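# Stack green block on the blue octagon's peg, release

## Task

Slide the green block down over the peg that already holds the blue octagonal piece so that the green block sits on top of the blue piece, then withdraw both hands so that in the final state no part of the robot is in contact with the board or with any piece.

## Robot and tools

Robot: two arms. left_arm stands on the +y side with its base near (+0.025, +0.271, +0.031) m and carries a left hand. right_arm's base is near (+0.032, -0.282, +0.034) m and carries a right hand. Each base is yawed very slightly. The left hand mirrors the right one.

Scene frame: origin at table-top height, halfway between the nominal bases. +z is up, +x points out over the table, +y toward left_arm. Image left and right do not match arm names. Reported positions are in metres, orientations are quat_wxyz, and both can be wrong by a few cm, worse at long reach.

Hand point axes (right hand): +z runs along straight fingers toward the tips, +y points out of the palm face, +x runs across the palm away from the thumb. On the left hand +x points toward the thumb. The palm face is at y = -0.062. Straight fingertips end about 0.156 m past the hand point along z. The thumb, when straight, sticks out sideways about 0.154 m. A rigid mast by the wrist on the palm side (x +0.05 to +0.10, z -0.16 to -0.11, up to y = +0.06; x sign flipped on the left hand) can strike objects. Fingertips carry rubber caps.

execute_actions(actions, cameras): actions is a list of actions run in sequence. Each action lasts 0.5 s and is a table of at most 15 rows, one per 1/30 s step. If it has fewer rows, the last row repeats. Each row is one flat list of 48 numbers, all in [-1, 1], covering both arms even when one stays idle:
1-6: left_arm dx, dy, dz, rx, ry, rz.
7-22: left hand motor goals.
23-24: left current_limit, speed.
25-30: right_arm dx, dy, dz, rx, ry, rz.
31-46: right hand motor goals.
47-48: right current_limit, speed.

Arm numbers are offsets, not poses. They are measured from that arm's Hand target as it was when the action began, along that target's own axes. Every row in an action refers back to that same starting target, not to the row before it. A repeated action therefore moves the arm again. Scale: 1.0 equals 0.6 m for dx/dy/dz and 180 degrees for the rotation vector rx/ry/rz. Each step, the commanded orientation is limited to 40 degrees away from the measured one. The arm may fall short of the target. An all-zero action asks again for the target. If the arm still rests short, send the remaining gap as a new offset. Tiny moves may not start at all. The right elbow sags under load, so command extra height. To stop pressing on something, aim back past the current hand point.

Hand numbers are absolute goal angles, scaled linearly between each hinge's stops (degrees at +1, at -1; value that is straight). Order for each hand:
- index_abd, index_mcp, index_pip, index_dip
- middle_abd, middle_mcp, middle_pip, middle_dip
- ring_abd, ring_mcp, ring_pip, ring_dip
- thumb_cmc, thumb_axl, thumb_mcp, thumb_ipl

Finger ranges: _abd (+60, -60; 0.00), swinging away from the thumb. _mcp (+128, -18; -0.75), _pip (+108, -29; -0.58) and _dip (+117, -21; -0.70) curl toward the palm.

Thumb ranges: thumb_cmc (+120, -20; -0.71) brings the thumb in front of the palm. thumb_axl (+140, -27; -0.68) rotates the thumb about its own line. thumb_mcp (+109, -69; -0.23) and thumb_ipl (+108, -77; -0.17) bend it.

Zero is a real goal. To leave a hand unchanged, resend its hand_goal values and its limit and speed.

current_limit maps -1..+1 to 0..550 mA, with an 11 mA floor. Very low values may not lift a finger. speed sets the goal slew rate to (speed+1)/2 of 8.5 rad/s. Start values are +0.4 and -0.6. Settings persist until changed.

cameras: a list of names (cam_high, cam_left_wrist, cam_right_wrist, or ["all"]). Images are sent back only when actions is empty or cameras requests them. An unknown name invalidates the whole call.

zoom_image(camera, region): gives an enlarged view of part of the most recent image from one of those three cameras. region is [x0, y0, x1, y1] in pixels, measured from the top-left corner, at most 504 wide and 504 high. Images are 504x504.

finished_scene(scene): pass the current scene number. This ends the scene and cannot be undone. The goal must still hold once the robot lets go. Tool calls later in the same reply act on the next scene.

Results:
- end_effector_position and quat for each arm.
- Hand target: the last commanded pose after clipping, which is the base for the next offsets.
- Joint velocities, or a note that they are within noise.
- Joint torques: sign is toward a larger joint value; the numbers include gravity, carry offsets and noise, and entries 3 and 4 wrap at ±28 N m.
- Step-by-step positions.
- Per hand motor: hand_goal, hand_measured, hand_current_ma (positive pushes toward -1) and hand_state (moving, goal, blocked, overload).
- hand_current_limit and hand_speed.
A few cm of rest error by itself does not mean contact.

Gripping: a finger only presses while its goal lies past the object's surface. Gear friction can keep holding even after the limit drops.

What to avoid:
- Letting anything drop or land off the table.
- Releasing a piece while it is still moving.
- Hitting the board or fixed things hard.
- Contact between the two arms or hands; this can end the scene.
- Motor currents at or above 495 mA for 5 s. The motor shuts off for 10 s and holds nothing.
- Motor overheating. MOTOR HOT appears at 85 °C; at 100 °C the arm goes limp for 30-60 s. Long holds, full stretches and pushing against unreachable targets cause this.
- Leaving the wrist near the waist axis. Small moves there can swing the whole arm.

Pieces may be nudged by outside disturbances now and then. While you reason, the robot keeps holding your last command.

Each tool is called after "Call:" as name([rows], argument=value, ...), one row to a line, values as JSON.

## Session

Call:
execute_actions(actions=[])

Call:
zoom_image(camera="cam_high", region=[120, 60, 440, 380])

Scene clock: 0.00 s.
left_arm: end_effector_position=(+0.3487, +0.1629, +0.2041) hand_goal=(+0.000, -0.754, -0.576, -0.696, +0.000, -0.754, -0.576, -0.696, +0.000, -0.754, -0.576, -0.696, -0.714, -0.678, -0.226, -0.168) hand_measured=(+0.000, -0.754, -0.576, -0.696, +0.000, -0.754, -0.576, -0.696, +0.000, -0.754, -0.576, -0.696, -0.714, -0.678, -0.226, -0.168) hand_current_ma=(+0, +0, +0, +0, +0, +0, +0, +0, +0, +0, +0, +0, +0, +0, +0, +0) hand_state=(goal, goal, goal, goal, goal, goal, goal, goal, goal, goal, goal, goal, goal, goal, goal, goal) hand_current_limit=0.40 hand_speed=-0.60 end_effector_quat_wxyz=(+0.023, +0.048, +0.930, -0.364) | right_arm: end_effector_position=(+0.2818, -0.0958, +0.2236) hand_goal=(+0.000, -0.754, -0.576, -0.696, +0.000, -0.754, -0.576, -0.696, +0.000, -0.754, -0.576, -0.696, -0.714, -0.678, -0.226, -0.168) hand_measured=(+0.000, -0.754, -0.576, -0.696, +0.000, -0.754, -0.576, -0.696, +0.000, -0.754, -0.576, -0.696, -0.714, -0.678, -0.226, -0.168) hand_current_ma=(+0, +0, +0, +0, +0, +0, +0, +0, +0, +0, +0, +0, +0, +0, +0, +0) hand_state=(goal, goal, goal, goal, goal, goal, goal, goal, goal, goal, goal, goal, goal, goal, goal, goal) hand_current_limit=0.40 hand_speed=-0.60 end_effector_quat_wxyz=(+0.383, -0.136, +0.880, +0.248)
Joint positions: left_arm=[-0.182 1.219 1.017 -1.214 0.733 -1.685] | right_arm=[0.13 0.583 0.315 -0.452 -0.48 -1.534]
Joint velocities: within noise
Joint torques (N m): no reading
Heat: left arm: hottest waist 26 °C; right arm: hottest elbow 26 °C.
Hand target: left_arm +0.3555, +0.1620, +0.2099; +0.030, +0.051, +0.929, -0.364 | right_arm +0.2880, -0.0951, +0.2395; +0.397, -0.139, +0.873, +0.247

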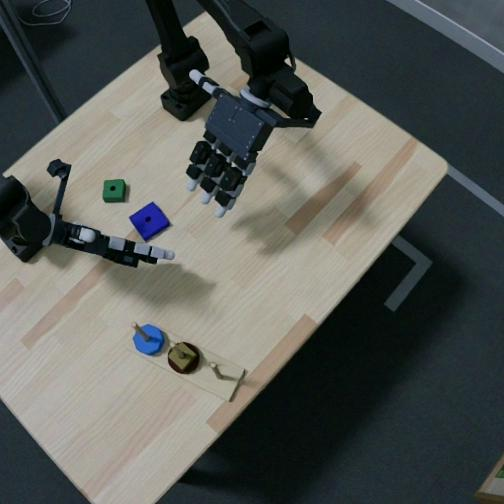

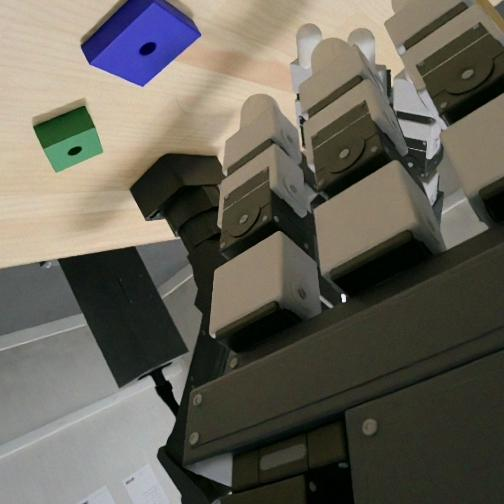

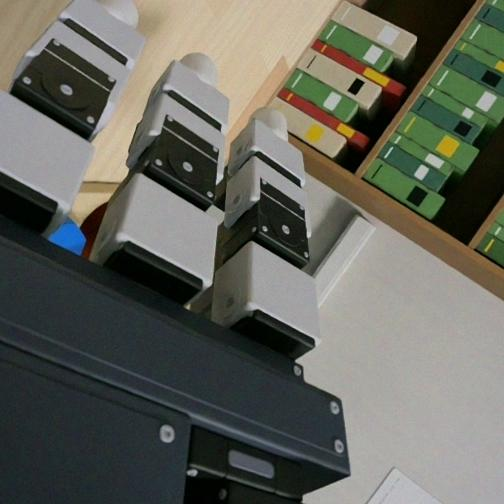

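Scaled by 1.575 from the camera's 504x504 image, which has a finer 720x720 frame.

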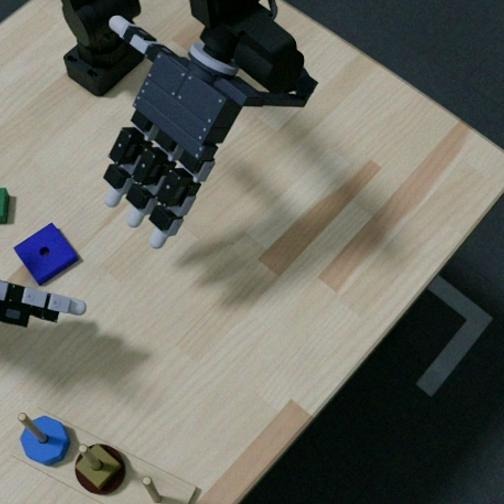

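Call:
zoom_image(camera="cam_high", region=[90, 165, 180, 255])

Call:
zoom_image(camera="cam_high", region=[120, 305, 250, 435])

Scaled by 5.600 from the camera's 504x504 image, which has a finer 720x720 frame.

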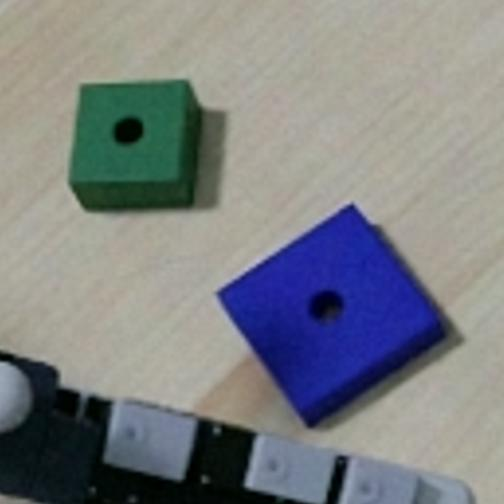

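Scaled by 3.877 from the camera's 504x504 image, which has a finer 720x720 frame.

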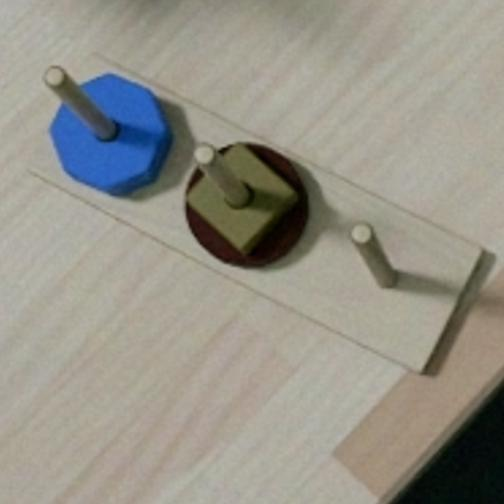

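Call:
execute_actions([
  [[-0.0165,0.0839,-0.0749,-0.0058,-0.0421,-0.0457,0,-0.754,-0.576,-0.696,0,-0.754,-0.576,-0.696,0,-0.754,-0.576,-0.696,-0.714,-0.678,-0.226,-0.168,0.4,-0.6,-0.0237,0.0162,0.0298,0.0430,0.0317,0.0665,0.11,-0.342,-0.095,0.13,-0.11,-0.342,-0.095,0.13,0,0.068,0.3,0.17,0.657,-0.678,-0.226,-0.005,0.4,-0.6]],
  [[-0.0165,0.0839,-0.0749,-0.0058,-0.0421,-0.0457,0,-0.754,-0.576,-0.696,0,-0.754,-0.576,-0.696,0,-0.754,-0.576,-0.696,-0.714,-0.678,-0.226,-0.168,0.4,-0.6,-0.0121,0.0222,0.0195,0.0430,0.0317,0.0665,0.11,-0.342,-0.095,0.13,-0.11,-0.342,-0.095,0.13,0,0.068,0.3,0.17,0.657,-0.678,-0.226,-0.005,0.4,-0.6]],
], cameras=["cam_high"])

Scene clock: 8.00 s.
left_arm: end_effector_position=(+0.3654, +0.2934, +0.2041) hand_goal=(+0.000, -0.754, -0.576, -0.696, +0.000, -0.754, -0.576, -0.696, +0.000, -0.754, -0.576, -0.696, -0.714, -0.678, -0.226, -0.168) hand_measured=(+0.000, -0.746, -0.576, -0.696, +0.000, -0.748, -0.576, -0.696, +0.000, -0.748, -0.576, -0.696, -0.708, -0.678, -0.224, -0.168) hand_current_ma=(+0, +9, +0, +0, +0, +7, +0, +0, +0, +7, +0, +0, +5, +0, +1, +0) hand_state=(goal, goal, goal, goal, goal, goal, goal, goal, goal, goal, goal, goal, goal, goal, goal, goal) hand_current_limit=0.40 hand_speed=-0.60 end_effector_quat_wxyz=(+0.092, -0.132, +0.922, -0.352) | right_arm: end_effector_position=(+0.3024, -0.0685, +0.2152) hand_goal=(+0.110, -0.342, -0.096, +0.130, -0.110, -0.342, -0.096, +0.130, +0.000, +0.068, +0.300, +0.170, +0.656, -0.678, -0.226, -0.006) hand_measured=(+0.110, -0.352, -0.102, +0.128, -0.102, -0.354, -0.102, +0.128, +0.000, +0.052, +0.296, +0.168, +0.658, -0.678, -0.224, -0.008) hand_current_ma=(-1, -28, -14, -5, +13, -30, -14, -5, +0, -44, -10, -5, +3, +1, +3, -2) hand_state=(goal, goal, goal, goal, goal, goal, goal, goal, goal, goal, goal, goal, goal, goal, goal, goal) hand_current_limit=0.40 hand_speed=-0.60 end_effector_quat_wxyz=(+0.250, +0.073, +0.948, +0.181)
Joint positions: left_arm=[0.205 1.219 1.017 -1.214 0.731 -1.687] | right_arm=[0.508 0.661 0.457 -0.74 -0.03 -0.908]
Joint torques (N m): left_arm=[-0.15 -6.42 11.22 0.7 1 -0.07] | right_arm=[0.85 0.67 12.89 1.21 -0.11 0.25]
Heat: left arm: hottest waist 26 °C; right arm: hottest elbow 28 °C.
Hand target: left_arm +0.3720, +0.2967, +0.2097; +0.100, -0.131, +0.922, -0.351 | right_arm +0.3139, -0.0602, +0.2452; +0.265, +0.075, +0.942, +0.190
Off the commanded pose: left_arm 0.009 m, 1 deg | right_arm 0.033 m, 2 deg.
Step readings (end_effector_position of left_arm | right_arm):
0: (+0.3487, +0.1629, +0.2041) | (+0.2818, -0.0958, +0.2236)
1: (+0.3487, +0.1630, +0.2041) | (+0.2824, -0.0961, +0.2233)
2: (+0.3496, +0.1656, +0.2042) | (+0.2849, -0.0974, +0.2207)
4: (+0.3530, +0.1769, +0.2042) | (+0.2884, -0.0979, +0.2140)
8: (+0.3616, +0.2158, +0.2038) | (+0.2832, -0.0876, +0.2070)
15: (+0.3633, +0.2267, +0.2040) | (+0.2884, -0.0830, +0.2131)
16: (+0.3633, +0.2269, +0.2040) | (+0.2896, -0.0832, +0.2139)
17: (+0.3637, +0.2295, +0.2041) | (+0.2917, -0.0842, +0.2130)
19: (+0.3650, +0.2421, +0.2042) | (+0.2938, -0.0823, +0.2121)
23: (+0.3659, +0.2829, +0.2039) | (+0.2937, -0.0706, +0.2138)
30: (+0.3654, +0.2934, +0.2041) | (+0.2993, -0.0673, +0.2154)
Images, in order (width x height): cam_high 504x504.

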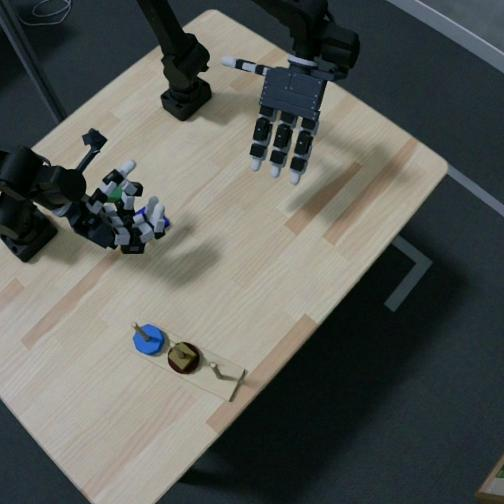

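Call:
execute_actions([
  [[-0.0165,0.0839,-0.0749,-0.0058,-0.0421,-0.0457,0,-0.754,-0.576,-0.696,0,-0.754,-0.576,-0.696,0,-0.754,-0.576,-0.696,-0.714,-0.678,-0.226,-0.168,0.4,-0.6,0.0014,0.0243,0.0099,0.0430,0.0317,0.0665,0.11,-0.342,-0.095,0.13,-0.11,-0.342,-0.095,0.13,0,0.068,0.3,0.17,0.657,-0.678,-0.226,-0.005,0.4,-0.6]],
  [[-0.0165,0.0839,-0.0749,-0.0058,-0.0421,-0.0457,0,-0.754,-0.576,-0.696,0,-0.754,-0.576,-0.696,0,-0.754,-0.576,-0.696,-0.714,-0.678,-0.226,-0.168,0.4,-0.6,0.0158,0.0222,0.0015,0.0430,0.0317,0.0665,0.11,-0.342,-0.095,0.13,-0.11,-0.342,-0.095,0.13,0,0.068,0.3,0.17,0.657,-0.678,-0.226,-0.005,0.4,-0.6]],
  [[0,0,0,0,0,0,0,-0.754,-0.576,-0.696,0,-0.754,-0.576,-0.696,0,-0.754,-0.576,-0.696,-0.714,-0.678,-0.226,-0.168,0.4,-0.6,0.0299,0.0161,-0.0048,0.0430,0.0317,0.0665,0.11,-0.342,-0.095,0.13,-0.11,-0.342,-0.095,0.13,0,0.068,0.3,0.17,0.657,-0.678,-0.226,-0.005,0.4,-0.6]],
], cameras=["cam_high"])

Scene clock: 10.47 s.
left_arm: end_effector_position=(+0.3310, +0.4221, +0.2043) hand_goal=(+0.000, -0.754, -0.576, -0.696, +0.000, -0.754, -0.576, -0.696, +0.000, -0.754, -0.576, -0.696, -0.714, -0.678, -0.226, -0.168) hand_measured=(+0.000, -0.746, -0.576, -0.696, +0.000, -0.748, -0.576, -0.696, +0.000, -0.748, -0.576, -0.696, -0.708, -0.678, -0.224, -0.168) hand_current_ma=(+0, +9, +0, +0, +0, +8, +0, +0, +0, +8, +0, +0, +5, +0, +1, +0) hand_state=(goal, goal, goal, goal, goal, goal, goal, goal, goal, goal, goal, goal, goal, goal, goal, goal) hand_current_limit=0.40 hand_speed=-0.60 end_effector_quat_wxyz=(+0.159, -0.310, +0.879, -0.327) | right_arm: end_effector_position=(+0.2944, -0.0239, +0.2261) hand_goal=(+0.110, -0.342, -0.096, +0.130, -0.110, -0.342, -0.096, +0.130, +0.000, +0.068, +0.300, +0.170, +0.656, -0.678, -0.226, -0.006) hand_measured=(+0.110, -0.352, -0.102, +0.128, -0.106, -0.354, -0.102, +0.128, +0.000, +0.052, +0.296, +0.168, +0.658, -0.678, -0.224, -0.008) hand_current_ma=(-1, -27, -14, -5, +6, -30, -14, -5, +0, -44, -9, -4, +3, +1, +5, -2) hand_state=(goal, goal, goal, goal, goal, goal, goal, goal, goal, goal, goal, goal, goal, goal, goal, goal) hand_current_limit=0.40 hand_speed=-0.60 end_effector_quat_wxyz=(+0.028, +0.380, +0.922, +0.065)
Joint positions: left_arm=[0.597 1.218 1.017 -1.214 0.731 -1.688] | right_arm=[0.871 0.995 0.837 -1.272 0.014 0.073]
Joint torques (N m): left_arm=[-0.09 -6.24 11.15 0.75 0.99 -0.07] | right_arm=[0.15 -2.2 12.18 0.51 0.02 0.09]
Heat: left arm: hottest waist 26 °C; right arm: hottest elbow 28 °C.
Hand target: left_arm +0.3358, +0.4276, +0.2096; +0.167, -0.308, +0.879, -0.325 | right_arm +0.3023, -0.0115, +0.2499; +0.034, +0.381, +0.921, +0.081
Off the commanded pose: left_arm 0.009 m, 1 deg | right_arm 0.028 m, 2 deg.
Step readings (end_effector_position of left_arm | right_arm):
0: (+0.3654, +0.2934, +0.2041) | (+0.3025, -0.0686, +0.2152)
1: (+0.3654, +0.2938, +0.2041) | (+0.3026, -0.0687, +0.2151)
2: (+0.3653, +0.2963, +0.2042) | (+0.3031, -0.0697, +0.2143)
4: (+0.3641, +0.3090, +0.2043) | (+0.3020, -0.0666, +0.2129)
8: (+0.3570, +0.3491, +0.2040) | (+0.2992, -0.0527, +0.2150)
15: (+0.3545, +0.3594, +0.2042) | (+0.3045, -0.0522, +0.2184)
16: (+0.3544, +0.3597, +0.2042) | (+0.3048, -0.0528, +0.2182)
17: (+0.3538, +0.3622, +0.2043) | (+0.3044, -0.0532, +0.2175)
19: (+0.3503, +0.3743, +0.2044) | (+0.3013, -0.0498, +0.2163)
23: (+0.3355, +0.4123, +0.2041) | (+0.2979, -0.0364, +0.2183)
30: (+0.3310, +0.4221, +0.2043) | (+0.3016, -0.0369, +0.2215)
31: (+0.3310, +0.4221, +0.2043) | (+0.3019, -0.0375, +0.2215)
32: (+0.3310, +0.4221, +0.2043) | (+0.3009, -0.0381, +0.2211)
34: (+0.3310, +0.4221, +0.2043) | (+0.2955, -0.0338, +0.2207)
38: (+0.3310, +0.4221, +0.2043) | (+0.2902, -0.0186, +0.2244)
45: (+0.3310, +0.4221, +0.2043) | (+0.2934, -0.0207, +0.2267)
Images, in order (width x height): cam_high 504x504.

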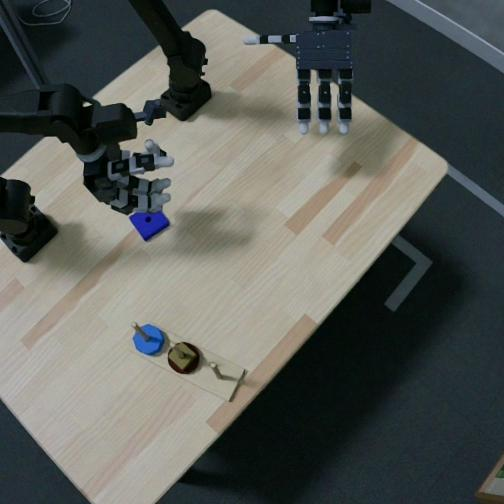

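Call:
execute_actions([
  [[0,0,0,0,0,0,0,-0.754,-0.576,-0.696,0,-0.754,-0.576,-0.696,0,-0.754,-0.576,-0.696,-0.714,-0.678,-0.226,-0.168,0.4,-0.6,0.0161,-0.0622,0.0384,0.0470,0.0367,0.0675,0.11,-0.342,-0.095,0.13,-0.11,-0.342,-0.095,0.13,0,0.068,0.3,0.17,0.657,-0.678,-0.226,-0.005,0.4,-0.6]],
  [[0,0,0,0,0,0,0,-0.754,-0.576,-0.696,0,-0.754,-0.576,-0.696,0,-0.754,-0.576,-0.696,-0.714,-0.678,-0.226,-0.168,0.4,-0.6,0.0097,-0.0595,0.0413,0.0470,0.0367,0.0675,0.11,-0.342,-0.095,0.13,-0.11,-0.342,-0.095,0.13,0,0.068,0.3,0.17,0.657,-0.678,-0.226,-0.005,0.4,-0.6]],
  [[0,0,0,0,0,0,0,-0.754,-0.576,-0.696,0,-0.754,-0.576,-0.696,0,-0.754,-0.576,-0.696,-0.714,-0.678,-0.226,-0.168,0.4,-0.6,0.0039,-0.0550,0.0429,0.0470,0.0367,0.0675,0.11,-0.342,-0.095,0.13,-0.11,-0.342,-0.095,0.13,0,0.068,0.3,0.17,0.657,-0.678,-0.226,-0.005,0.4,-0.6]],
], cameras=["cam_high"])

Scene clock: 12.83 s.
left_arm: end_effector_position=(+0.3310, +0.4221, +0.2043) hand_goal=(+0.000, -0.754, -0.576, -0.696, +0.000, -0.754, -0.576, -0.696, +0.000, -0.754, -0.576, -0.696, -0.714, -0.678, -0.226, -0.168) hand_measured=(+0.000, -0.746, -0.576, -0.696, +0.000, -0.748, -0.576, -0.696, +0.000, -0.748, -0.576, -0.696, -0.708, -0.678, -0.224, -0.168) hand_current_ma=(+0, +9, +0, +0, +0, +8, +0, +0, +0, +8, +0, +0, +5, +0, +1, +0) hand_state=(goal, goal, goal, goal, goal, goal, goal, goal, goal, goal, goal, goal, goal, goal, goal, goal) hand_current_limit=0.40 hand_speed=-0.60 end_effector_quat_wxyz=(+0.159, -0.310, +0.879, -0.327) | right_arm: end_effector_position=(+0.2040, -0.0461, +0.1805) hand_goal=(+0.110, -0.342, -0.096, +0.130, -0.110, -0.342, -0.096, +0.130, +0.000, +0.068, +0.300, +0.170, +0.656, -0.678, -0.226, -0.006) hand_measured=(+0.110, -0.346, -0.102, +0.128, -0.108, -0.346, -0.102, +0.128, +0.000, +0.054, +0.296, +0.168, +0.656, -0.678, -0.224, -0.008) hand_current_ma=(-1, -8, -11, -5, +2, -10, -13, -5, +0, -36, -9, -4, -1, +1, +6, -2) hand_state=(goal, goal, goal, goal, goal, goal, goal, goal, goal, goal, goal, goal, goal, goal, goal, goal) hand_current_limit=0.40 hand_speed=-0.60 end_effector_quat_wxyz=(-0.229, +0.623, +0.746, -0.044)
Joint positions: left_arm=[0.597 1.218 1.017 -1.214 0.731 -1.688] | right_arm=[0.905 1.043 0.83 -1.441 -0.464 0.698]
Joint torques (N m): left_arm=[-0.15 -6.48 11.21 0.73 0.98 -0.07] | right_arm=[0.44 -2.61 7.31 -0.08 -0.56 -0.02]
Heat: left arm: hottest waist 26 °C; right arm: hottest elbow 29 °C.
Hand target: left_arm +0.3358, +0.4276, +0.2096; +0.167, -0.308, +0.879, -0.325 | right_arm +0.2009, -0.0465, +0.1780; -0.230, +0.625, +0.744, -0.050
Off the commanded pose: left_arm 0.009 m, 1 deg | right_arm 0.004 m, 1 deg.
Step readings (end_effector_position of left_arm | right_arm):
0: (+0.3310, +0.4221, +0.2043) | (+0.2944, -0.0240, +0.2261)
1: (+0.3310, +0.4221, +0.2043) | (+0.2939, -0.0239, +0.2257)
2: (+0.3310, +0.4221, +0.2043) | (+0.2909, -0.0238, +0.2244)
4: (+0.3310, +0.4221, +0.2043) | (+0.2806, -0.0250, +0.2188)
8: (+0.3310, +0.4221, +0.2043) | (+0.2685, -0.0296, +0.2099)
15: (+0.3310, +0.4221, +0.2043) | (+0.2670, -0.0352, +0.2057)
16: (+0.3310, +0.4221, +0.2043) | (+0.2663, -0.0354, +0.2053)
17: (+0.3310, +0.4221, +0.2043) | (+0.2623, -0.0347, +0.2039)
19: (+0.3310, +0.4221, +0.2043) | (+0.2503, -0.0343, +0.1998)
23: (+0.3310, +0.4221, +0.2043) | (+0.2387, -0.0375, +0.1938)
30: (+0.3310, +0.4221, +0.2043) | (+0.2372, -0.0419, +0.1917)
31: (+0.3310, +0.4221, +0.2043) | (+0.2363, -0.0419, +0.1915)
32: (+0.3310, +0.4221, +0.2043) | (+0.2318, -0.0404, +0.1907)
34: (+0.3310, +0.4221, +0.2043) | (+0.2195, -0.0378, +0.1884)
38: (+0.3310, +0.4221, +0.2043) | (+0.2084, -0.0385, +0.1850)
45: (+0.3310, +0.4221, +0.2043) | (+0.2045, -0.0441, +0.1812)
Images, in order (width x height): cam_high 504x504.

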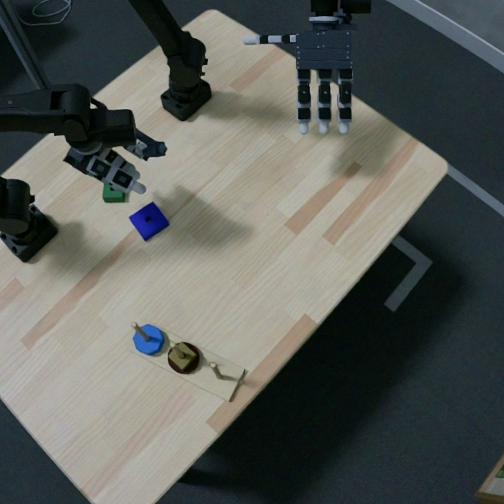

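Call:
execute_actions([
  [[0,0,0,0,0,0,0,-0.754,-0.576,-0.696,0,-0.754,-0.576,-0.696,0,-0.754,-0.576,-0.696,-0.714,-0.678,-0.226,-0.168,0.4,-0.6,-0.0010,-0.0493,0.0432,0.0470,0.0367,0.0675,0.11,-0.342,-0.095,0.13,-0.11,-0.342,-0.095,0.13,0,0.068,0.3,0.17,0.657,-0.678,-0.226,-0.005,0.4,-0.6]],
  [[0,0,0,0,0,0,0,-0.754,-0.576,-0.696,0,-0.754,-0.576,-0.696,0,-0.754,-0.576,-0.696,-0.714,-0.678,-0.226,-0.168,0.4,-0.6,-0.0046,-0.0427,0.0421,0.0470,0.0367,0.0675,0.11,-0.342,-0.095,0.13,-0.11,-0.342,-0.095,0.13,0,0.068,0.3,0.17,0.657,-0.678,-0.226,-0.005,0.4,-0.6]],
], cameras=["cam_high"])

Call:
execute_actions([
  [[0,0,0,0,0,0,0,-0.754,-0.576,-0.696,0,-0.754,-0.576,-0.696,0,-0.754,-0.576,-0.696,-0.714,-0.678,-0.226,-0.168,0.4,-0.6,-0.0064,-0.0358,0.0397,0.0470,0.0367,0.0675,0.11,-0.342,-0.095,0.13,-0.11,-0.342,-0.095,0.13,0,0.068,0.3,0.17,0.657,-0.678,-0.226,-0.005,0.4,-0.6]],
  [[0,0,0,0,0,0,0,-0.754,-0.576,-0.696,0,-0.754,-0.576,-0.696,0,-0.754,-0.576,-0.696,-0.714,-0.678,-0.226,-0.168,0.4,-0.6,-0.0065,-0.0292,0.0362,0.0470,0.0367,0.0675,0.11,-0.342,-0.095,0.13,-0.11,-0.342,-0.095,0.13,0,0.068,0.3,0.17,0.657,-0.678,-0.226,-0.005,0.4,-0.6]],
], cameras=["cam_high","cam_right_wrist"])

Call:
zoom_image(camera="cam_high", region=[60, 130, 160, 230])

Scene clock: 14.83 s.
left_arm: end_effector_position=(+0.3310, +0.4221, +0.2043) hand_goal=(+0.000, -0.754, -0.576, -0.696, +0.000, -0.754, -0.576, -0.696, +0.000, -0.754, -0.576, -0.696, -0.714, -0.678, -0.226, -0.168) hand_measured=(+0.000, -0.746, -0.576, -0.696, +0.000, -0.748, -0.576, -0.696, +0.000, -0.748, -0.576, -0.696, -0.708, -0.678, -0.224, -0.168) hand_current_ma=(+0, +9, +0, +0, +0, +8, +0, +0, +0, +8, +0, +0, +5, +0, +1, +0) hand_state=(goal, goal, goal, goal, goal, goal, goal, goal, goal, goal, goal, goal, goal, goal, goal, goal) hand_current_limit=0.40 hand_speed=-0.60 end_effector_quat_wxyz=(+0.159, -0.310, +0.879, -0.327) | right_arm: end_effector_position=(+0.1296, -0.0460, +0.1580) hand_goal=(+0.110, -0.342, -0.096, +0.130, -0.110, -0.342, -0.096, +0.130, +0.000, +0.068, +0.300, +0.170, +0.656, -0.678, -0.226, -0.006) hand_measured=(+0.110, -0.342, -0.100, +0.128, -0.108, -0.342, -0.100, +0.128, +0.000, +0.060, +0.296, +0.168, +0.654, -0.678, -0.224, -0.008) hand_current_ma=(-1, +1, -7, -5, +2, +1, -8, -5, +0, -18, -9, -4, -2, +1, +6, -2) hand_state=(goal, goal, goal, goal, goal, goal, goal, goal, goal, goal, goal, goal, goal, goal, goal, goal) hand_current_limit=0.40 hand_speed=-0.60 end_effector_quat_wxyz=(-0.385, +0.729, +0.549, -0.138)
Joint positions: left_arm=[0.597 1.218 1.017 -1.214 0.731 -1.688] | right_arm=[0.906 1.048 0.745 -1.37 -0.838 1.132]
Joint torques (N m): left_arm=[-0.09 -6.42 11.15 0.73 0.99 -0.06] | right_arm=[0.38 -4.19 7.15 0.84 -0.81 0.04]
Heat: left arm: hottest waist 26 °C; right arm: hottest elbow 29 °C.
Hand target: left_arm +0.3358, +0.4276, +0.2096; +0.167, -0.308, +0.879, -0.325 | right_arm +0.1284, -0.0442, +0.1587; -0.386, +0.728, +0.551, -0.133
Off the commanded pose: left_arm 0.009 m, 1 deg | right_arm 0.002 m, 1 deg.
Step readings (end_effector_position of left_arm | right_arm):
0: (+0.3310, +0.4221, +0.2043) | (+0.2040, -0.0461, +0.1805)
1: (+0.3310, +0.4221, +0.2043) | (+0.2032, -0.0457, +0.1805)
2: (+0.3310, +0.4221, +0.2043) | (+0.1984, -0.0436, +0.1801)
4: (+0.3310, +0.4221, +0.2043) | (+0.1858, -0.0388, +0.1790)
8: (+0.3310, +0.4221, +0.2043) | (+0.1720, -0.0417, +0.1727)
15: (+0.3310, +0.4221, +0.2043) | (+0.1652, -0.0493, +0.1670)
16: (+0.3310, +0.4221, +0.2043) | (+0.1640, -0.0491, +0.1670)
17: (+0.3310, +0.4221, +0.2043) | (+0.1591, -0.0465, +0.1676)
19: (+0.3310, +0.4221, +0.2043) | (+0.1462, -0.0412, +0.1688)
23: (+0.3310, +0.4221, +0.2043) | (+0.1338, -0.0414, +0.1646)
30: (+0.3310, +0.4221, +0.2043) | (+0.1301, -0.0449, +0.1582)
Images, in order (width x height): cam_high 504x504.

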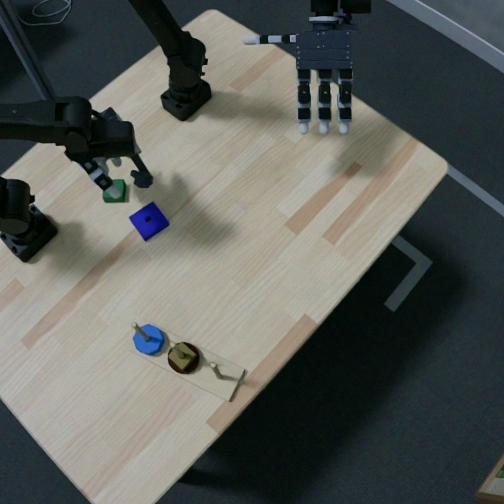

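Scene clock: 16.67 s.
left_arm: end_effector_position=(+0.3310, +0.4221, +0.2043) hand_goal=(+0.000, -0.754, -0.576, -0.696, +0.000, -0.754, -0.576, -0.696, +0.000, -0.754, -0.576, -0.696, -0.714, -0.678, -0.226, -0.168) hand_measured=(+0.000, -0.746, -0.576, -0.696, +0.000, -0.748, -0.576, -0.696, +0.000, -0.748, -0.576, -0.696, -0.708, -0.678, -0.224, -0.168) hand_current_ma=(+0, +9, +0, +0, +0, +8, +0, +0, +0, +8, +0, +0, +5, +0, +1, +0) hand_state=(goal, goal, goal, goal, goal, goal, goal, goal, goal, goal, goal, goal, goal, goal, goal, goal) hand_current_limit=0.40 hand_speed=-0.60 end_effector_quat_wxyz=(+0.159, -0.310, +0.879, -0.327) | right_arm: end_effector_position=(+0.0723, -0.0246, +0.1605) hand_goal=(+0.110, -0.342, -0.096, +0.130, -0.110, -0.342, -0.096, +0.130, +0.000, +0.068, +0.300, +0.170, +0.656, -0.678, -0.226, -0.006) hand_measured=(+0.110, -0.338, -0.098, +0.128, -0.108, -0.338, -0.098, +0.128, +0.000, +0.066, +0.296, +0.168, +0.654, -0.678, -0.224, -0.008) hand_current_ma=(-1, +10, -4, -5, +2, +9, -5, -5, +0, -4, -9, -4, -2, +1, +6, -2) hand_state=(goal, goal, goal, goal, goal, goal, goal, goal, goal, goal, goal, goal, goal, goal, goal, goal) hand_current_limit=0.40 hand_speed=-0.60 end_effector_quat_wxyz=(-0.513, +0.769, +0.314, -0.217)
Joint positions: left_arm=[0.597 1.218 1.017 -1.214 0.731 -1.688] | right_arm=[0.902 0.962 0.593 -0.947 -1.167 1.858]
Joint torques (N m): left_arm=[0.03 -6.36 11.17 0.77 1 -0.06] | right_arm=[-0.09 -2.26 7.34 1.39 -0.87 0.15]
Heat: left arm: hottest waist 26 °C; right arm: hottest elbow 29 °C.
Hand target: left_arm +0.3358, +0.4276, +0.2096; +0.167, -0.308, +0.879, -0.325 | right_arm +0.0719, -0.0235, +0.1598; -0.512, +0.773, +0.313, -0.206
Off the commanded pose: left_arm 0.009 m, 1 deg | right_arm 0.001 m, 1 deg.
Step readings (end_effector_position of left_arm | right_arm):
0: (+0.3310, +0.4221, +0.2043) | (+0.1296, -0.0460, +0.1580)
1: (+0.3310, +0.4221, +0.2043) | (+0.1290, -0.0455, +0.1583)
2: (+0.3310, +0.4221, +0.2043) | (+0.1239, -0.0422, +0.1598)
4: (+0.3310, +0.4221, +0.2043) | (+0.1128, -0.0361, +0.1626)
8: (+0.3310, +0.4221, +0.2043) | (+0.1019, -0.0337, +0.1599)
15: (+0.3310, +0.4221, +0.2043) | (+0.0987, -0.0361, +0.1553)
16: (+0.3310, +0.4221, +0.2043) | (+0.0981, -0.0357, +0.1561)
17: (+0.3310, +0.4221, +0.2043) | (+0.0935, -0.0324, +0.1588)
19: (+0.3310, +0.4221, +0.2043) | (+0.0847, -0.0260, +0.1641)
23: (+0.3310, +0.4221, +0.2043) | (+0.0762, -0.0219, +0.1627)
30: (+0.3310, +0.4221, +0.2043) | (+0.0737, -0.0233, +0.1566)
Images, in order (width x height): cam_high 504x504, cam_right_wrist 504x504.

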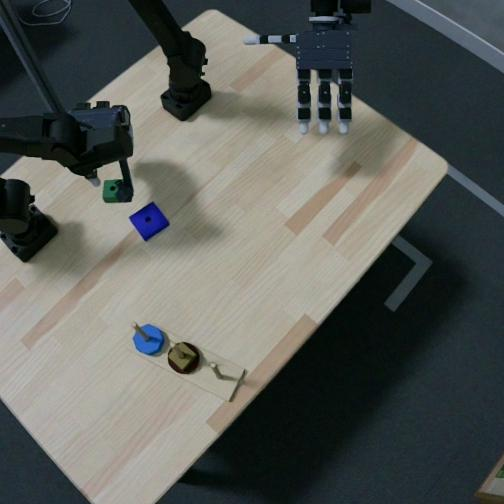

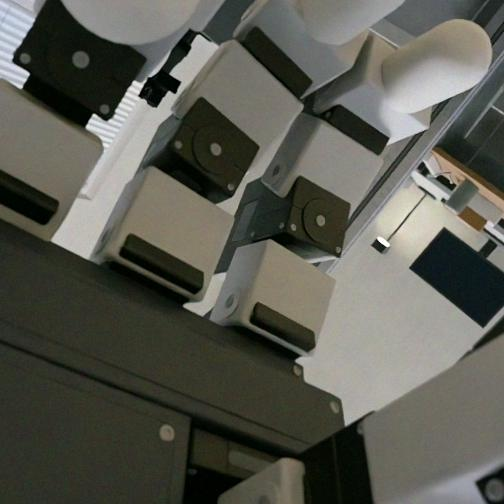

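Scaled by 5.040 from the camera's 504x504 image, which has a finer 720x720 frame.

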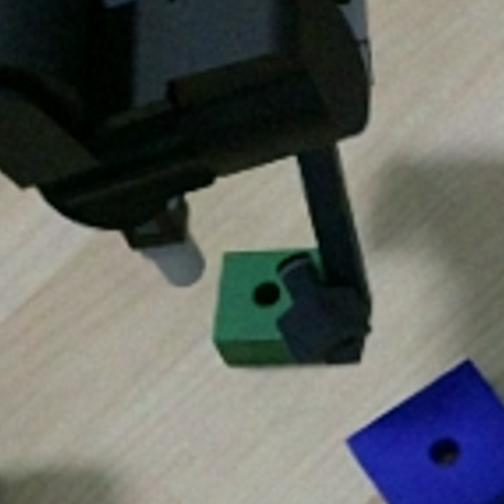

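Call:
execute_actions([
  [[0,0,0,0,0,0,0,-0.754,-0.576,-0.696,0,-0.754,-0.576,-0.696,0,-0.754,-0.576,-0.696,-0.714,-0.678,-0.226,-0.168,0.4,-0.6,-0.002,0.0644,0.0295,0,0,0,0.11,-0.342,-0.095,0.13,-0.11,-0.342,-0.095,0.13,0,0.068,0.3,0.17,0.657,-0.678,-0.226,-0.005,0.4,-0.6]],
  [[0,0,0,0,0,0,0,-0.754,-0.576,-0.696,0,-0.754,-0.576,-0.696,0,-0.754,-0.576,-0.696,-0.714,-0.678,-0.226,-0.168,0.4,-0.6,0,0.0652,0.0277,0,0,0,0.11,-0.342,-0.095,0.13,-0.11,-0.342,-0.095,0.13,0,0.068,0.3,0.17,0.657,-0.678,-0.226,-0.005,0.4,-0.6]],
], cameras=["cam_high","cam_right_wrist"])

Call:
zoom_image(camera="cam_high", region=[70, 150, 140, 220])

Scene clock: 19.27 s.
left_arm: end_effector_position=(+0.3310, +0.4221, +0.2043) hand_goal=(+0.000, -0.754, -0.576, -0.696, +0.000, -0.754, -0.576, -0.696, +0.000, -0.754, -0.576, -0.696, -0.714, -0.678, -0.226, -0.168) hand_measured=(+0.000, -0.746, -0.576, -0.696, +0.000, -0.748, -0.576, -0.696, +0.000, -0.748, -0.576, -0.696, -0.708, -0.678, -0.224, -0.168) hand_current_ma=(+0, +9, +0, +0, +0, +8, +0, +0, +0, +8, +0, +0, +5, +0, +1, +0) hand_state=(goal, goal, goal, goal, goal, goal, goal, goal, goal, goal, goal, goal, goal, goal, goal, goal) hand_current_limit=0.40 hand_speed=-0.60 end_effector_quat_wxyz=(+0.159, -0.310, +0.879, -0.327) | right_arm: end_effector_position=(+0.0708, -0.0257, +0.0764) hand_goal=(+0.110, -0.342, -0.096, +0.130, -0.110, -0.342, -0.096, +0.130, +0.000, +0.068, +0.300, +0.170, +0.656, -0.678, -0.226, -0.006) hand_measured=(+0.110, -0.338, -0.098, +0.128, -0.108, -0.338, -0.098, +0.128, +0.000, +0.066, +0.296, +0.168, +0.656, -0.678, -0.224, -0.008) hand_current_ma=(-1, +10, -4, -5, +2, +9, -5, -5, +0, -3, -9, -4, -1, +1, +6, -2) hand_state=(goal, goal, goal, goal, goal, goal, goal, goal, goal, goal, goal, goal, goal, goal, goal, goal) hand_current_limit=0.40 hand_speed=-0.60 end_effector_quat_wxyz=(-0.513, +0.773, +0.311, -0.207)
Joint positions: left_arm=[0.597 1.218 1.017 -1.214 0.731 -1.688] | right_arm=[0.911 1.101 0.42 -0.577 -1.15 1.911]
Joint torques (N m): left_arm=[-0.15 -6.36 11.17 0.77 1 -0.06] | right_arm=[0.73 -1.85 6.39 1.51 -0.84 0.16]
Heat: left arm: hottest waist 26 °C; right arm: hottest elbow 29 °C.
Hand target: left_arm +0.3358, +0.4276, +0.2096; +0.167, -0.308, +0.879, -0.325 | right_arm +0.0703, -0.0234, +0.0748; -0.512, +0.773, +0.313, -0.206
Off the commanded pose: left_arm 0.009 m, 1 deg | right_arm 0.003 m, 0 deg.
Step readings (end_effector_position of left_arm | right_arm):
0: (+0.3310, +0.4221, +0.2043) | (+0.0723, -0.0246, +0.1605)
1: (+0.3310, +0.4221, +0.2043) | (+0.0723, -0.0245, +0.1602)
2: (+0.3310, +0.4221, +0.2043) | (+0.0729, -0.0238, +0.1586)
4: (+0.3310, +0.4221, +0.2043) | (+0.0738, -0.0236, +0.1494)
8: (+0.3310, +0.4221, +0.2043) | (+0.0699, -0.0299, +0.1271)
15: (+0.3310, +0.4221, +0.2043) | (+0.0707, -0.0268, +0.1184)
16: (+0.3310, +0.4221, +0.2043) | (+0.0709, -0.0262, +0.1184)
17: (+0.3310, +0.4221, +0.2043) | (+0.0717, -0.0252, +0.1170)
19: (+0.3310, +0.4221, +0.2043) | (+0.0725, -0.0241, +0.1092)
23: (+0.3310, +0.4221, +0.2043) | (+0.0677, -0.0304, +0.0867)
30: (+0.3310, +0.4221, +0.2043) | (+0.0696, -0.0279, +0.0759)
Images, in order (width x height): cam_high 504x504, cam_right_wrist 504x504.

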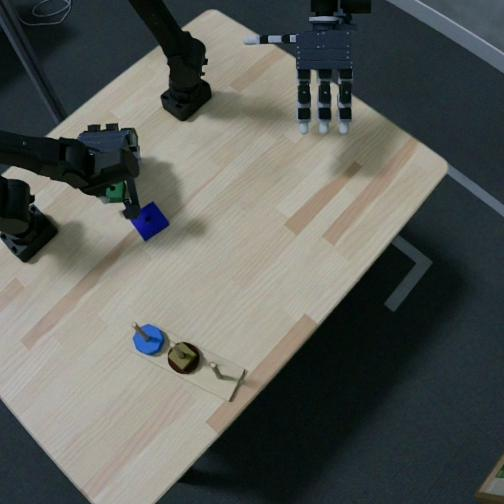

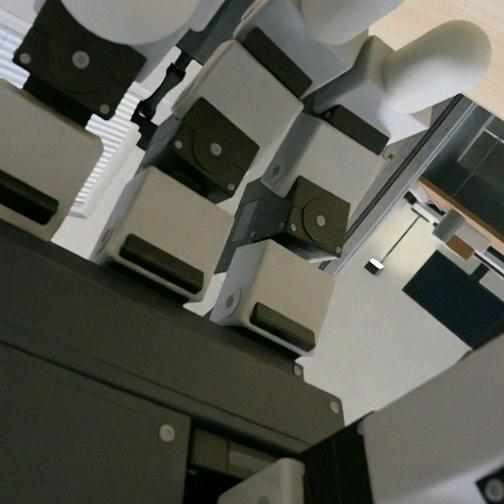

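Scaled by 7.200 from the camera's 504x504 image, which has a finer 720x720 frame.

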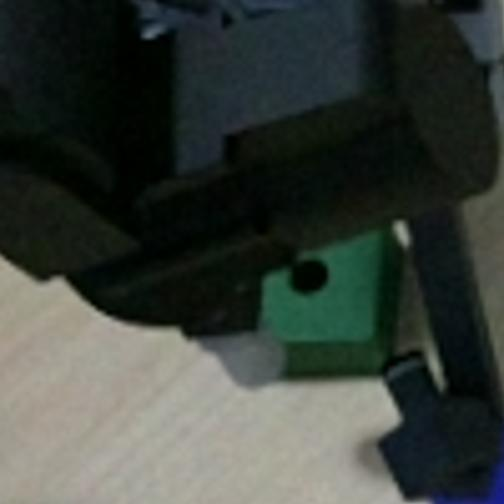

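Call:
execute_actions([
  [[0,0,0,0,0,0,0,-0.754,-0.576,-0.696,0,-0.754,-0.576,-0.696,0,-0.754,-0.576,-0.696,-0.714,-0.678,-0.226,-0.168,0.4,-0.6,0.0135,0.0626,0.0266,0,0,0,0.11,-0.342,-0.095,0.13,-0.11,-0.342,-0.095,0.13,0,0.068,0.3,0.17,0.657,-0.678,-0.226,-0.005,0.4,-0.6]],
], cameras=["cam_high","cam_right_wrist"])

Call:
zoom_image(camera="cam_high", region=[80, 160, 140, 220])

Scene clock: 21.17 s.
left_arm: end_effector_position=(+0.3310, +0.4221, +0.2043) hand_goal=(+0.000, -0.754, -0.576, -0.696, +0.000, -0.754, -0.576, -0.696, +0.000, -0.754, -0.576, -0.696, -0.714, -0.678, -0.226, -0.168) hand_measured=(+0.000, -0.746, -0.576, -0.696, +0.000, -0.748, -0.576, -0.696, +0.000, -0.748, -0.576, -0.696, -0.708, -0.678, -0.224, -0.168) hand_current_ma=(+0, +9, +0, +0, +0, +8, +0, +0, +0, +8, +0, +0, +5, +0, +1, +0) hand_state=(goal, goal, goal, goal, goal, goal, goal, goal, goal, goal, goal, goal, goal, goal, goal, goal) hand_current_limit=0.40 hand_speed=-0.60 end_effector_quat_wxyz=(+0.159, -0.310, +0.879, -0.327) | right_arm: end_effector_position=(+0.0761, -0.0193, +0.0360) hand_goal=(+0.110, -0.342, -0.096, +0.130, -0.110, -0.342, -0.096, +0.130, +0.000, +0.068, +0.300, +0.170, +0.656, -0.678, -0.226, -0.006) hand_measured=(+0.110, -0.338, -0.098, +0.128, -0.108, -0.338, -0.098, +0.128, +0.000, +0.066, +0.296, +0.168, +0.656, -0.678, -0.224, -0.008) hand_current_ma=(-1, +10, -4, -5, +2, +9, -5, -5, +0, -3, -9, -4, -1, +1, +6, -2) hand_state=(goal, goal, goal, goal, goal, goal, goal, goal, goal, goal, goal, goal, goal, goal, goal, goal) hand_current_limit=0.40 hand_speed=-0.60 end_effector_quat_wxyz=(-0.512, +0.772, +0.314, -0.207)
Joint positions: left_arm=[0.597 1.218 1.017 -1.214 0.731 -1.688] | right_arm=[0.911 1.265 0.388 -0.389 -1.15 1.9]
Joint torques (N m): left_arm=[-0.26 -6.24 11.15 0.76 0.99 -0.06] | right_arm=[0.32 -3.37 5.37 1.31 -0.87 0.17]
Heat: left arm: hottest waist 26 °C; right arm: hottest elbow 29 °C.
Hand target: left_arm +0.3358, +0.4276, +0.2096; +0.167, -0.308, +0.879, -0.325 | right_arm +0.0762, -0.0177, +0.0341; -0.512, +0.773, +0.313, -0.206
Off the commanded pose: left_arm 0.009 m, 1 deg | right_arm 0.003 m, 0 deg.
Step readings (end_effector_position of left_arm | right_arm):
0: (+0.3310, +0.4221, +0.2043) | (+0.0708, -0.0257, +0.0764)
1: (+0.3310, +0.4221, +0.2043) | (+0.0709, -0.0255, +0.0762)
2: (+0.3310, +0.4221, +0.2043) | (+0.0716, -0.0246, +0.0750)
4: (+0.3310, +0.4221, +0.2043) | (+0.0736, -0.0224, +0.0675)
8: (+0.3310, +0.4221, +0.2043) | (+0.0718, -0.0249, +0.0467)
15: (+0.3310, +0.4221, +0.2043) | (+0.0740, -0.0221, +0.0358)
Images, in order (width x height): cam_high 504x504, cam_right_wrist 504x504.

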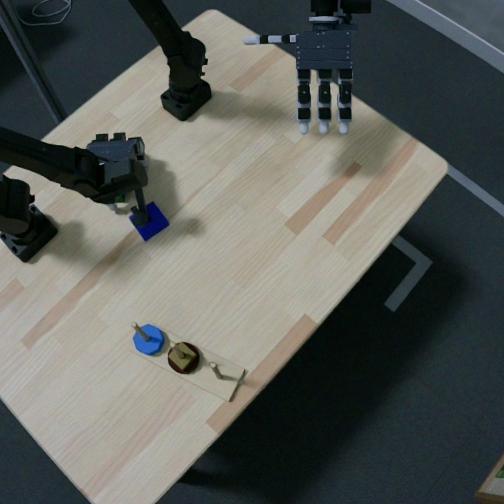

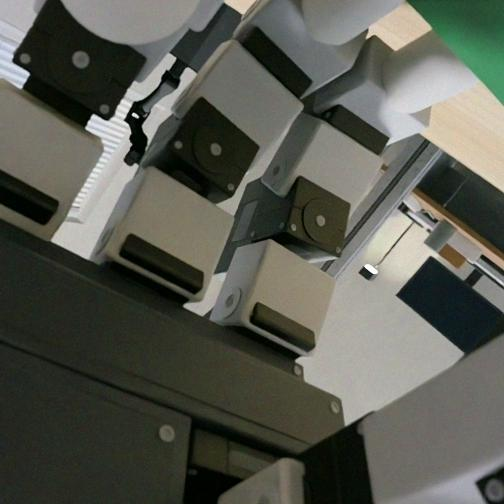

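Scaled by 8.400 from the camera's 504x504 image, which has a finer 720x720 frame.

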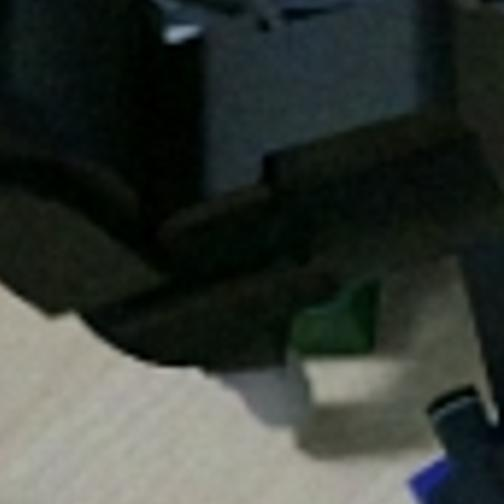

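Call:
execute_actions([
  [[0,0,0,0,0,0,0,-0.754,-0.576,-0.696,0,-0.754,-0.576,-0.696,0,-0.754,-0.576,-0.696,-0.714,-0.678,-0.226,-0.168,0.4,-0.6,0,0,0,0,0,0,0.11,-0.26,-0.095,0.13,-0.11,-0.26,-0.095,0.13,0,0.068,0.3,0.17,0.657,-0.678,-0.18,-0.005,0.4,-0.8]],
  [[0,0,0,0,0,0,0,-0.754,-0.576,-0.696,0,-0.754,-0.576,-0.696,0,-0.754,-0.576,-0.696,-0.714,-0.678,-0.226,-0.168,0.4,-0.6,0,0,0,0,0,0,0.11,-0.18,-0.095,0.13,-0.11,-0.18,-0.095,0.13,0,0.068,0.3,0.17,0.657,-0.678,-0.13,-0.005,0.4,-0.9]],
  [[0,0,0,0,0,0,0,-0.754,-0.576,-0.696,0,-0.754,-0.576,-0.696,0,-0.754,-0.576,-0.696,-0.714,-0.678,-0.226,-0.168,0.4,-0.6,0,0,0,0,0,0,0.11,-0.138,-0.095,0.13,-0.11,-0.138,-0.095,0.13,0,0.068,0.3,0.17,0.657,-0.678,-0.08,-0.005,0.4,-0.9]],
], cameras=["cam_high","cam_right_wrist"])

Call:
zoom_image(camera="cam_high", region=[80, 160, 140, 220])

Scene clock: 23.37 s.
left_arm: end_effector_position=(+0.3310, +0.4221, +0.2043) hand_goal=(+0.000, -0.754, -0.576, -0.696, +0.000, -0.754, -0.576, -0.696, +0.000, -0.754, -0.576, -0.696, -0.714, -0.678, -0.226, -0.168) hand_measured=(+0.000, -0.746, -0.576, -0.696, +0.000, -0.748, -0.576, -0.696, +0.000, -0.748, -0.576, -0.696, -0.708, -0.678, -0.224, -0.168) hand_current_ma=(+0, +9, +0, +0, +0, +8, +0, +0, +0, +8, +0, +0, +5, +0, +1, +0) hand_state=(goal, goal, goal, goal, goal, goal, goal, goal, goal, goal, goal, goal, goal, goal, goal, goal) hand_current_limit=0.40 hand_speed=-0.60 end_effector_quat_wxyz=(+0.159, -0.310, +0.879, -0.327) | right_arm: end_effector_position=(+0.0763, -0.0190, +0.0360) hand_goal=(+0.110, -0.138, -0.096, +0.130, -0.110, -0.138, -0.096, +0.130, +0.000, +0.068, +0.300, +0.170, +0.656, -0.678, -0.080, -0.006) hand_measured=(+0.110, -0.162, -0.104, +0.128, -0.108, -0.162, -0.104, +0.128, +0.000, +0.066, +0.296, +0.168, +0.656, -0.678, -0.128, -0.014) hand_current_ma=(-1, -75, -17, -5, +2, -75, -16, -5, +0, -3, -9, -4, -1, +1, -211, -27) hand_state=(goal, blocked, goal, goal, goal, blocked, goal, goal, goal, goal, goal, goal, goal, goal, blocked, goal) hand_current_limit=0.40 hand_speed=-0.90 end_effector_quat_wxyz=(-0.512, +0.773, +0.313, -0.206)
Joint positions: left_arm=[0.597 1.218 1.017 -1.214 0.731 -1.688] | right_arm=[0.911 1.265 0.388 -0.385 -1.149 1.905]
Joint torques (N m): left_arm=[-0.32 -6.42 11.18 0.7 1 -0.06] | right_arm=[0.03 -3.43 5.45 1.29 -0.86 0.12]
Heat: left arm: hottest waist 26 °C; right arm: hottest elbow 29 °C.
Hand target: left_arm +0.3358, +0.4276, +0.2096; +0.167, -0.308, +0.879, -0.325 | right_arm +0.0762, -0.0178, +0.0340; -0.512, +0.773, +0.313, -0.206
Off the commanded pose: left_arm 0.009 m, 1 deg | right_arm 0.002 m, 0 deg.
Step readings (end_effector_position of left_arm | right_arm):
0: (+0.3310, +0.4221, +0.2043) | (+0.0760, -0.0194, +0.0360)
1: (+0.3310, +0.4221, +0.2043) | (+0.0760, -0.0194, +0.0360)
2: (+0.3310, +0.4221, +0.2043) | (+0.0761, -0.0193, +0.0360)
4: (+0.3310, +0.4221, +0.2043) | (+0.0762, -0.0192, +0.0360)
8: (+0.3310, +0.4221, +0.2043) | (+0.0763, -0.0190, +0.0359)
15: (+0.3310, +0.4221, +0.2043) | (+0.0763, -0.0190, +0.0359)
16: (+0.3310, +0.4221, +0.2043) | (+0.0764, -0.0189, +0.0359)
17: (+0.3310, +0.4221, +0.2043) | (+0.0764, -0.0189, +0.0359)
19: (+0.3310, +0.4221, +0.2043) | (+0.0764, -0.0189, +0.0359)
23: (+0.3310, +0.4221, +0.2043) | (+0.0764, -0.0189, +0.0359)
30: (+0.3310, +0.4221, +0.2043) | (+0.0764, -0.0189, +0.0359)
31: (+0.3310, +0.4221, +0.2043) | (+0.0764, -0.0189, +0.0359)
32: (+0.3310, +0.4221, +0.2043) | (+0.0764, -0.0189, +0.0359)
34: (+0.3310, +0.4221, +0.2043) | (+0.0764, -0.0189, +0.0359)
38: (+0.3310, +0.4221, +0.2043) | (+0.0763, -0.0190, +0.0360)
45: (+0.3310, +0.4221, +0.2043) | (+0.0763, -0.0190, +0.0360)
Images, in order (width x height): cam_high 504x504, cam_right_wrist 504x504.

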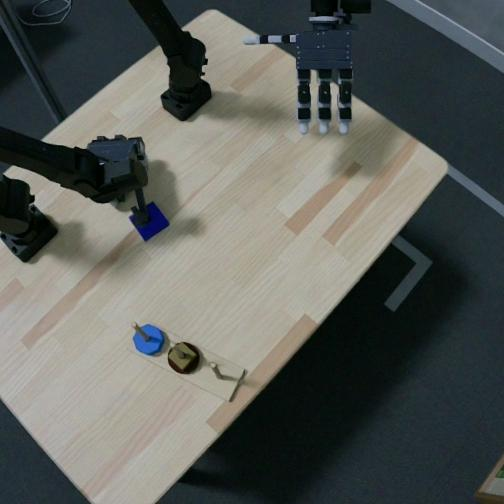

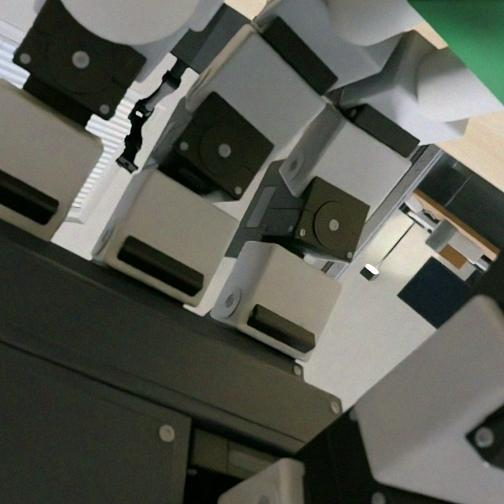

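Scaled by 8.400 from the camera's 504x504 image, which has a finer 720x720 frame.

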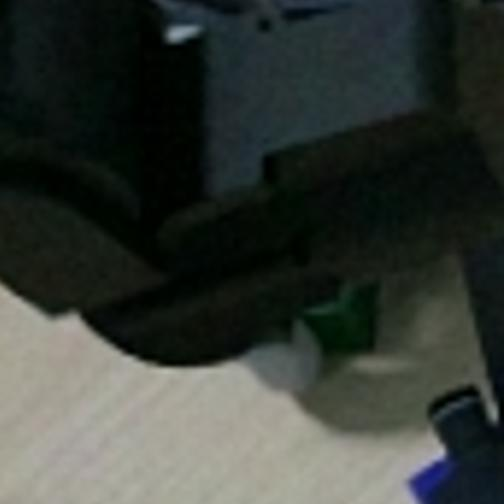

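Call:
execute_actions([
  [[0,0,0,0,0,0,0,-0.754,-0.576,-0.696,0,-0.754,-0.576,-0.696,0,-0.754,-0.576,-0.696,-0.714,-0.678,-0.226,-0.168,0.4,-0.6,0,0,0,0,0,0,0.11,-0.118,-0.095,0.13,-0.11,-0.118,-0.095,0.13,0,0.068,0.3,0.17,0.657,-0.678,-0.052,-0.005,0.4,-0.9]],
  [[0,0,0,0,0,0,0,-0.754,-0.576,-0.696,0,-0.754,-0.576,-0.696,0,-0.754,-0.576,-0.696,-0.714,-0.678,-0.226,-0.168,0.4,-0.6,0,-0.0997,-0.0424,0,0,0,0.11,-0.118,-0.095,0.13,-0.11,-0.118,-0.095,0.13,0,0.068,0.3,0.17,0.657,-0.678,-0.052,-0.005,0.4,-0.9]],
  [[0,0,0,0,0,0,0,-0.754,-0.576,-0.696,0,-0.754,-0.576,-0.696,0,-0.754,-0.576,-0.696,-0.714,-0.678,-0.226,-0.168,0.4,-0.6,0,-0.0997,-0.0424,0,0,0,0.11,-0.118,-0.095,0.13,-0.11,-0.118,-0.095,0.13,0,0.068,0.3,0.17,0.657,-0.678,-0.052,-0.005,0.4,-0.9]],
], cameras=["cam_high","cam_right_wrist"])

Call:
zoom_image(camera="cam_high", region=[70, 140, 150, 220])

Scene clock: 27.83 s.
left_arm: end_effector_position=(+0.3310, +0.4221, +0.2043) hand_goal=(+0.000, -0.754, -0.576, -0.696, +0.000, -0.754, -0.576, -0.696, +0.000, -0.754, -0.576, -0.696, -0.714, -0.678, -0.226, -0.168) hand_measured=(+0.000, -0.746, -0.576, -0.696, +0.000, -0.748, -0.576, -0.696, +0.000, -0.748, -0.576, -0.696, -0.708, -0.678, -0.224, -0.168) hand_current_ma=(+0, +9, +0, +0, +0, +8, +0, +0, +0, +8, +0, +0, +5, +0, +1, +0) hand_state=(goal, goal, goal, goal, goal, goal, goal, goal, goal, goal, goal, goal, goal, goal, goal, goal) hand_current_limit=0.40 hand_speed=-0.60 end_effector_quat_wxyz=(+0.159, -0.310, +0.879, -0.327) | right_arm: end_effector_position=(+0.0638, -0.0303, +0.1459) hand_goal=(+0.110, -0.118, -0.096, +0.130, -0.110, -0.118, -0.096, +0.130, +0.000, +0.068, +0.300, +0.170, +0.656, -0.678, -0.052, -0.006) hand_measured=(+0.108, -0.156, -0.110, +0.126, -0.108, -0.156, -0.108, +0.128, +0.000, +0.066, +0.296, +0.168, +0.654, -0.678, -0.124, -0.022) hand_current_ma=(-2, -125, -33, -7, +4, -125, -30, -5, +0, -3, -9, -4, -3, +1, -351, -62) hand_state=(goal, blocked, goal, goal, goal, blocked, goal, goal, goal, goal, goal, goal, goal, goal, blocked, goal) hand_current_limit=0.40 hand_speed=-0.90 end_effector_quat_wxyz=(-0.502, +0.779, +0.305, -0.220)
Joint positions: left_arm=[0.597 1.218 1.017 -1.214 0.731 -1.688] | right_arm=[0.926 0.946 0.546 -0.877 -1.142 1.932]
Joint torques (N m): left_arm=[-0.09 -6.3 11.17 0.69 1 -0.07] | right_arm=[-1.49 -1.08 10.97 0.46 -1.05 0]
Heat: left arm: hottest elbow 27 °C; right arm: hottest elbow 29 °C.
Hand target: left_arm +0.3358, +0.4276, +0.2096; +0.167, -0.308, +0.879, -0.325 | right_arm +0.0761, -0.0179, +0.1641; -0.512, +0.773, +0.313, -0.206
Off the commanded pose: left_arm 0.009 m, 1 deg | right_arm 0.025 m, 2 deg.
Step readings (end_effector_position of left_arm | right_arm):
0: (+0.3310, +0.4221, +0.2043) | (+0.0763, -0.0190, +0.0360)
1: (+0.3310, +0.4221, +0.2043) | (+0.0763, -0.0190, +0.0360)
2: (+0.3310, +0.4221, +0.2043) | (+0.0763, -0.0190, +0.0360)
4: (+0.3310, +0.4221, +0.2043) | (+0.0763, -0.0190, +0.0360)
8: (+0.3310, +0.4221, +0.2043) | (+0.0763, -0.0190, +0.0360)
15: (+0.3310, +0.4221, +0.2043) | (+0.0763, -0.0190, +0.0360)
16: (+0.3310, +0.4221, +0.2043) | (+0.0763, -0.0190, +0.0361)
17: (+0.3310, +0.4221, +0.2043) | (+0.0756, -0.0200, +0.0369)
19: (+0.3310, +0.4221, +0.2043) | (+0.0715, -0.0241, +0.0436)
23: (+0.3310, +0.4221, +0.2043) | (+0.0657, -0.0275, +0.0662)
30: (+0.3310, +0.4221, +0.2043) | (+0.0648, -0.0284, +0.0831)
31: (+0.3310, +0.4221, +0.2043) | (+0.0642, -0.0292, +0.0835)
32: (+0.3310, +0.4221, +0.2043) | (+0.0630, -0.0312, +0.0850)
34: (+0.3310, +0.4221, +0.2043) | (+0.0608, -0.0333, +0.0936)
38: (+0.3310, +0.4221, +0.2043) | (+0.0638, -0.0274, +0.1250)
45: (+0.3310, +0.4221, +0.2043) | (+0.0654, -0.0260, +0.1469)
Images, in order (width x height): cam_high 504x504, cam_right_wrist 504x504.

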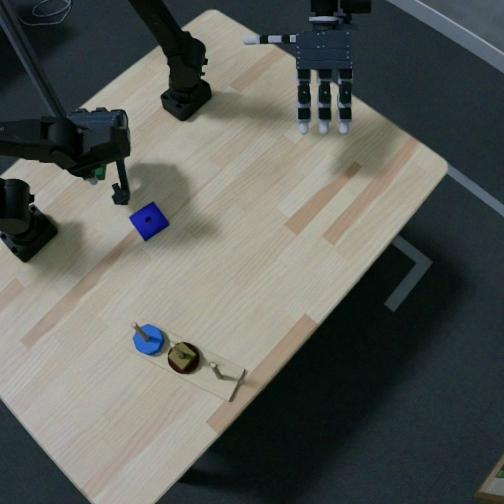

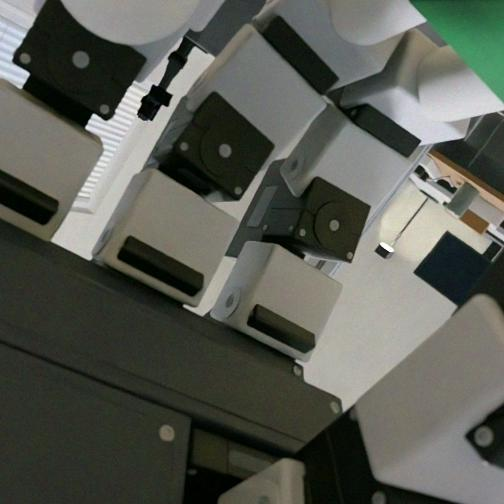

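Scaled by 6.300 from the camera's 504x504 image, which has a finer 720x720 frame.

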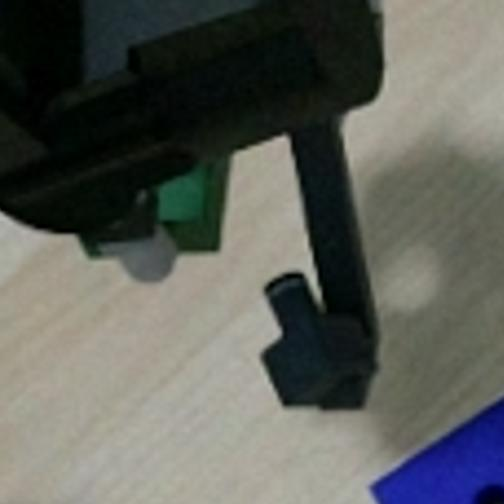

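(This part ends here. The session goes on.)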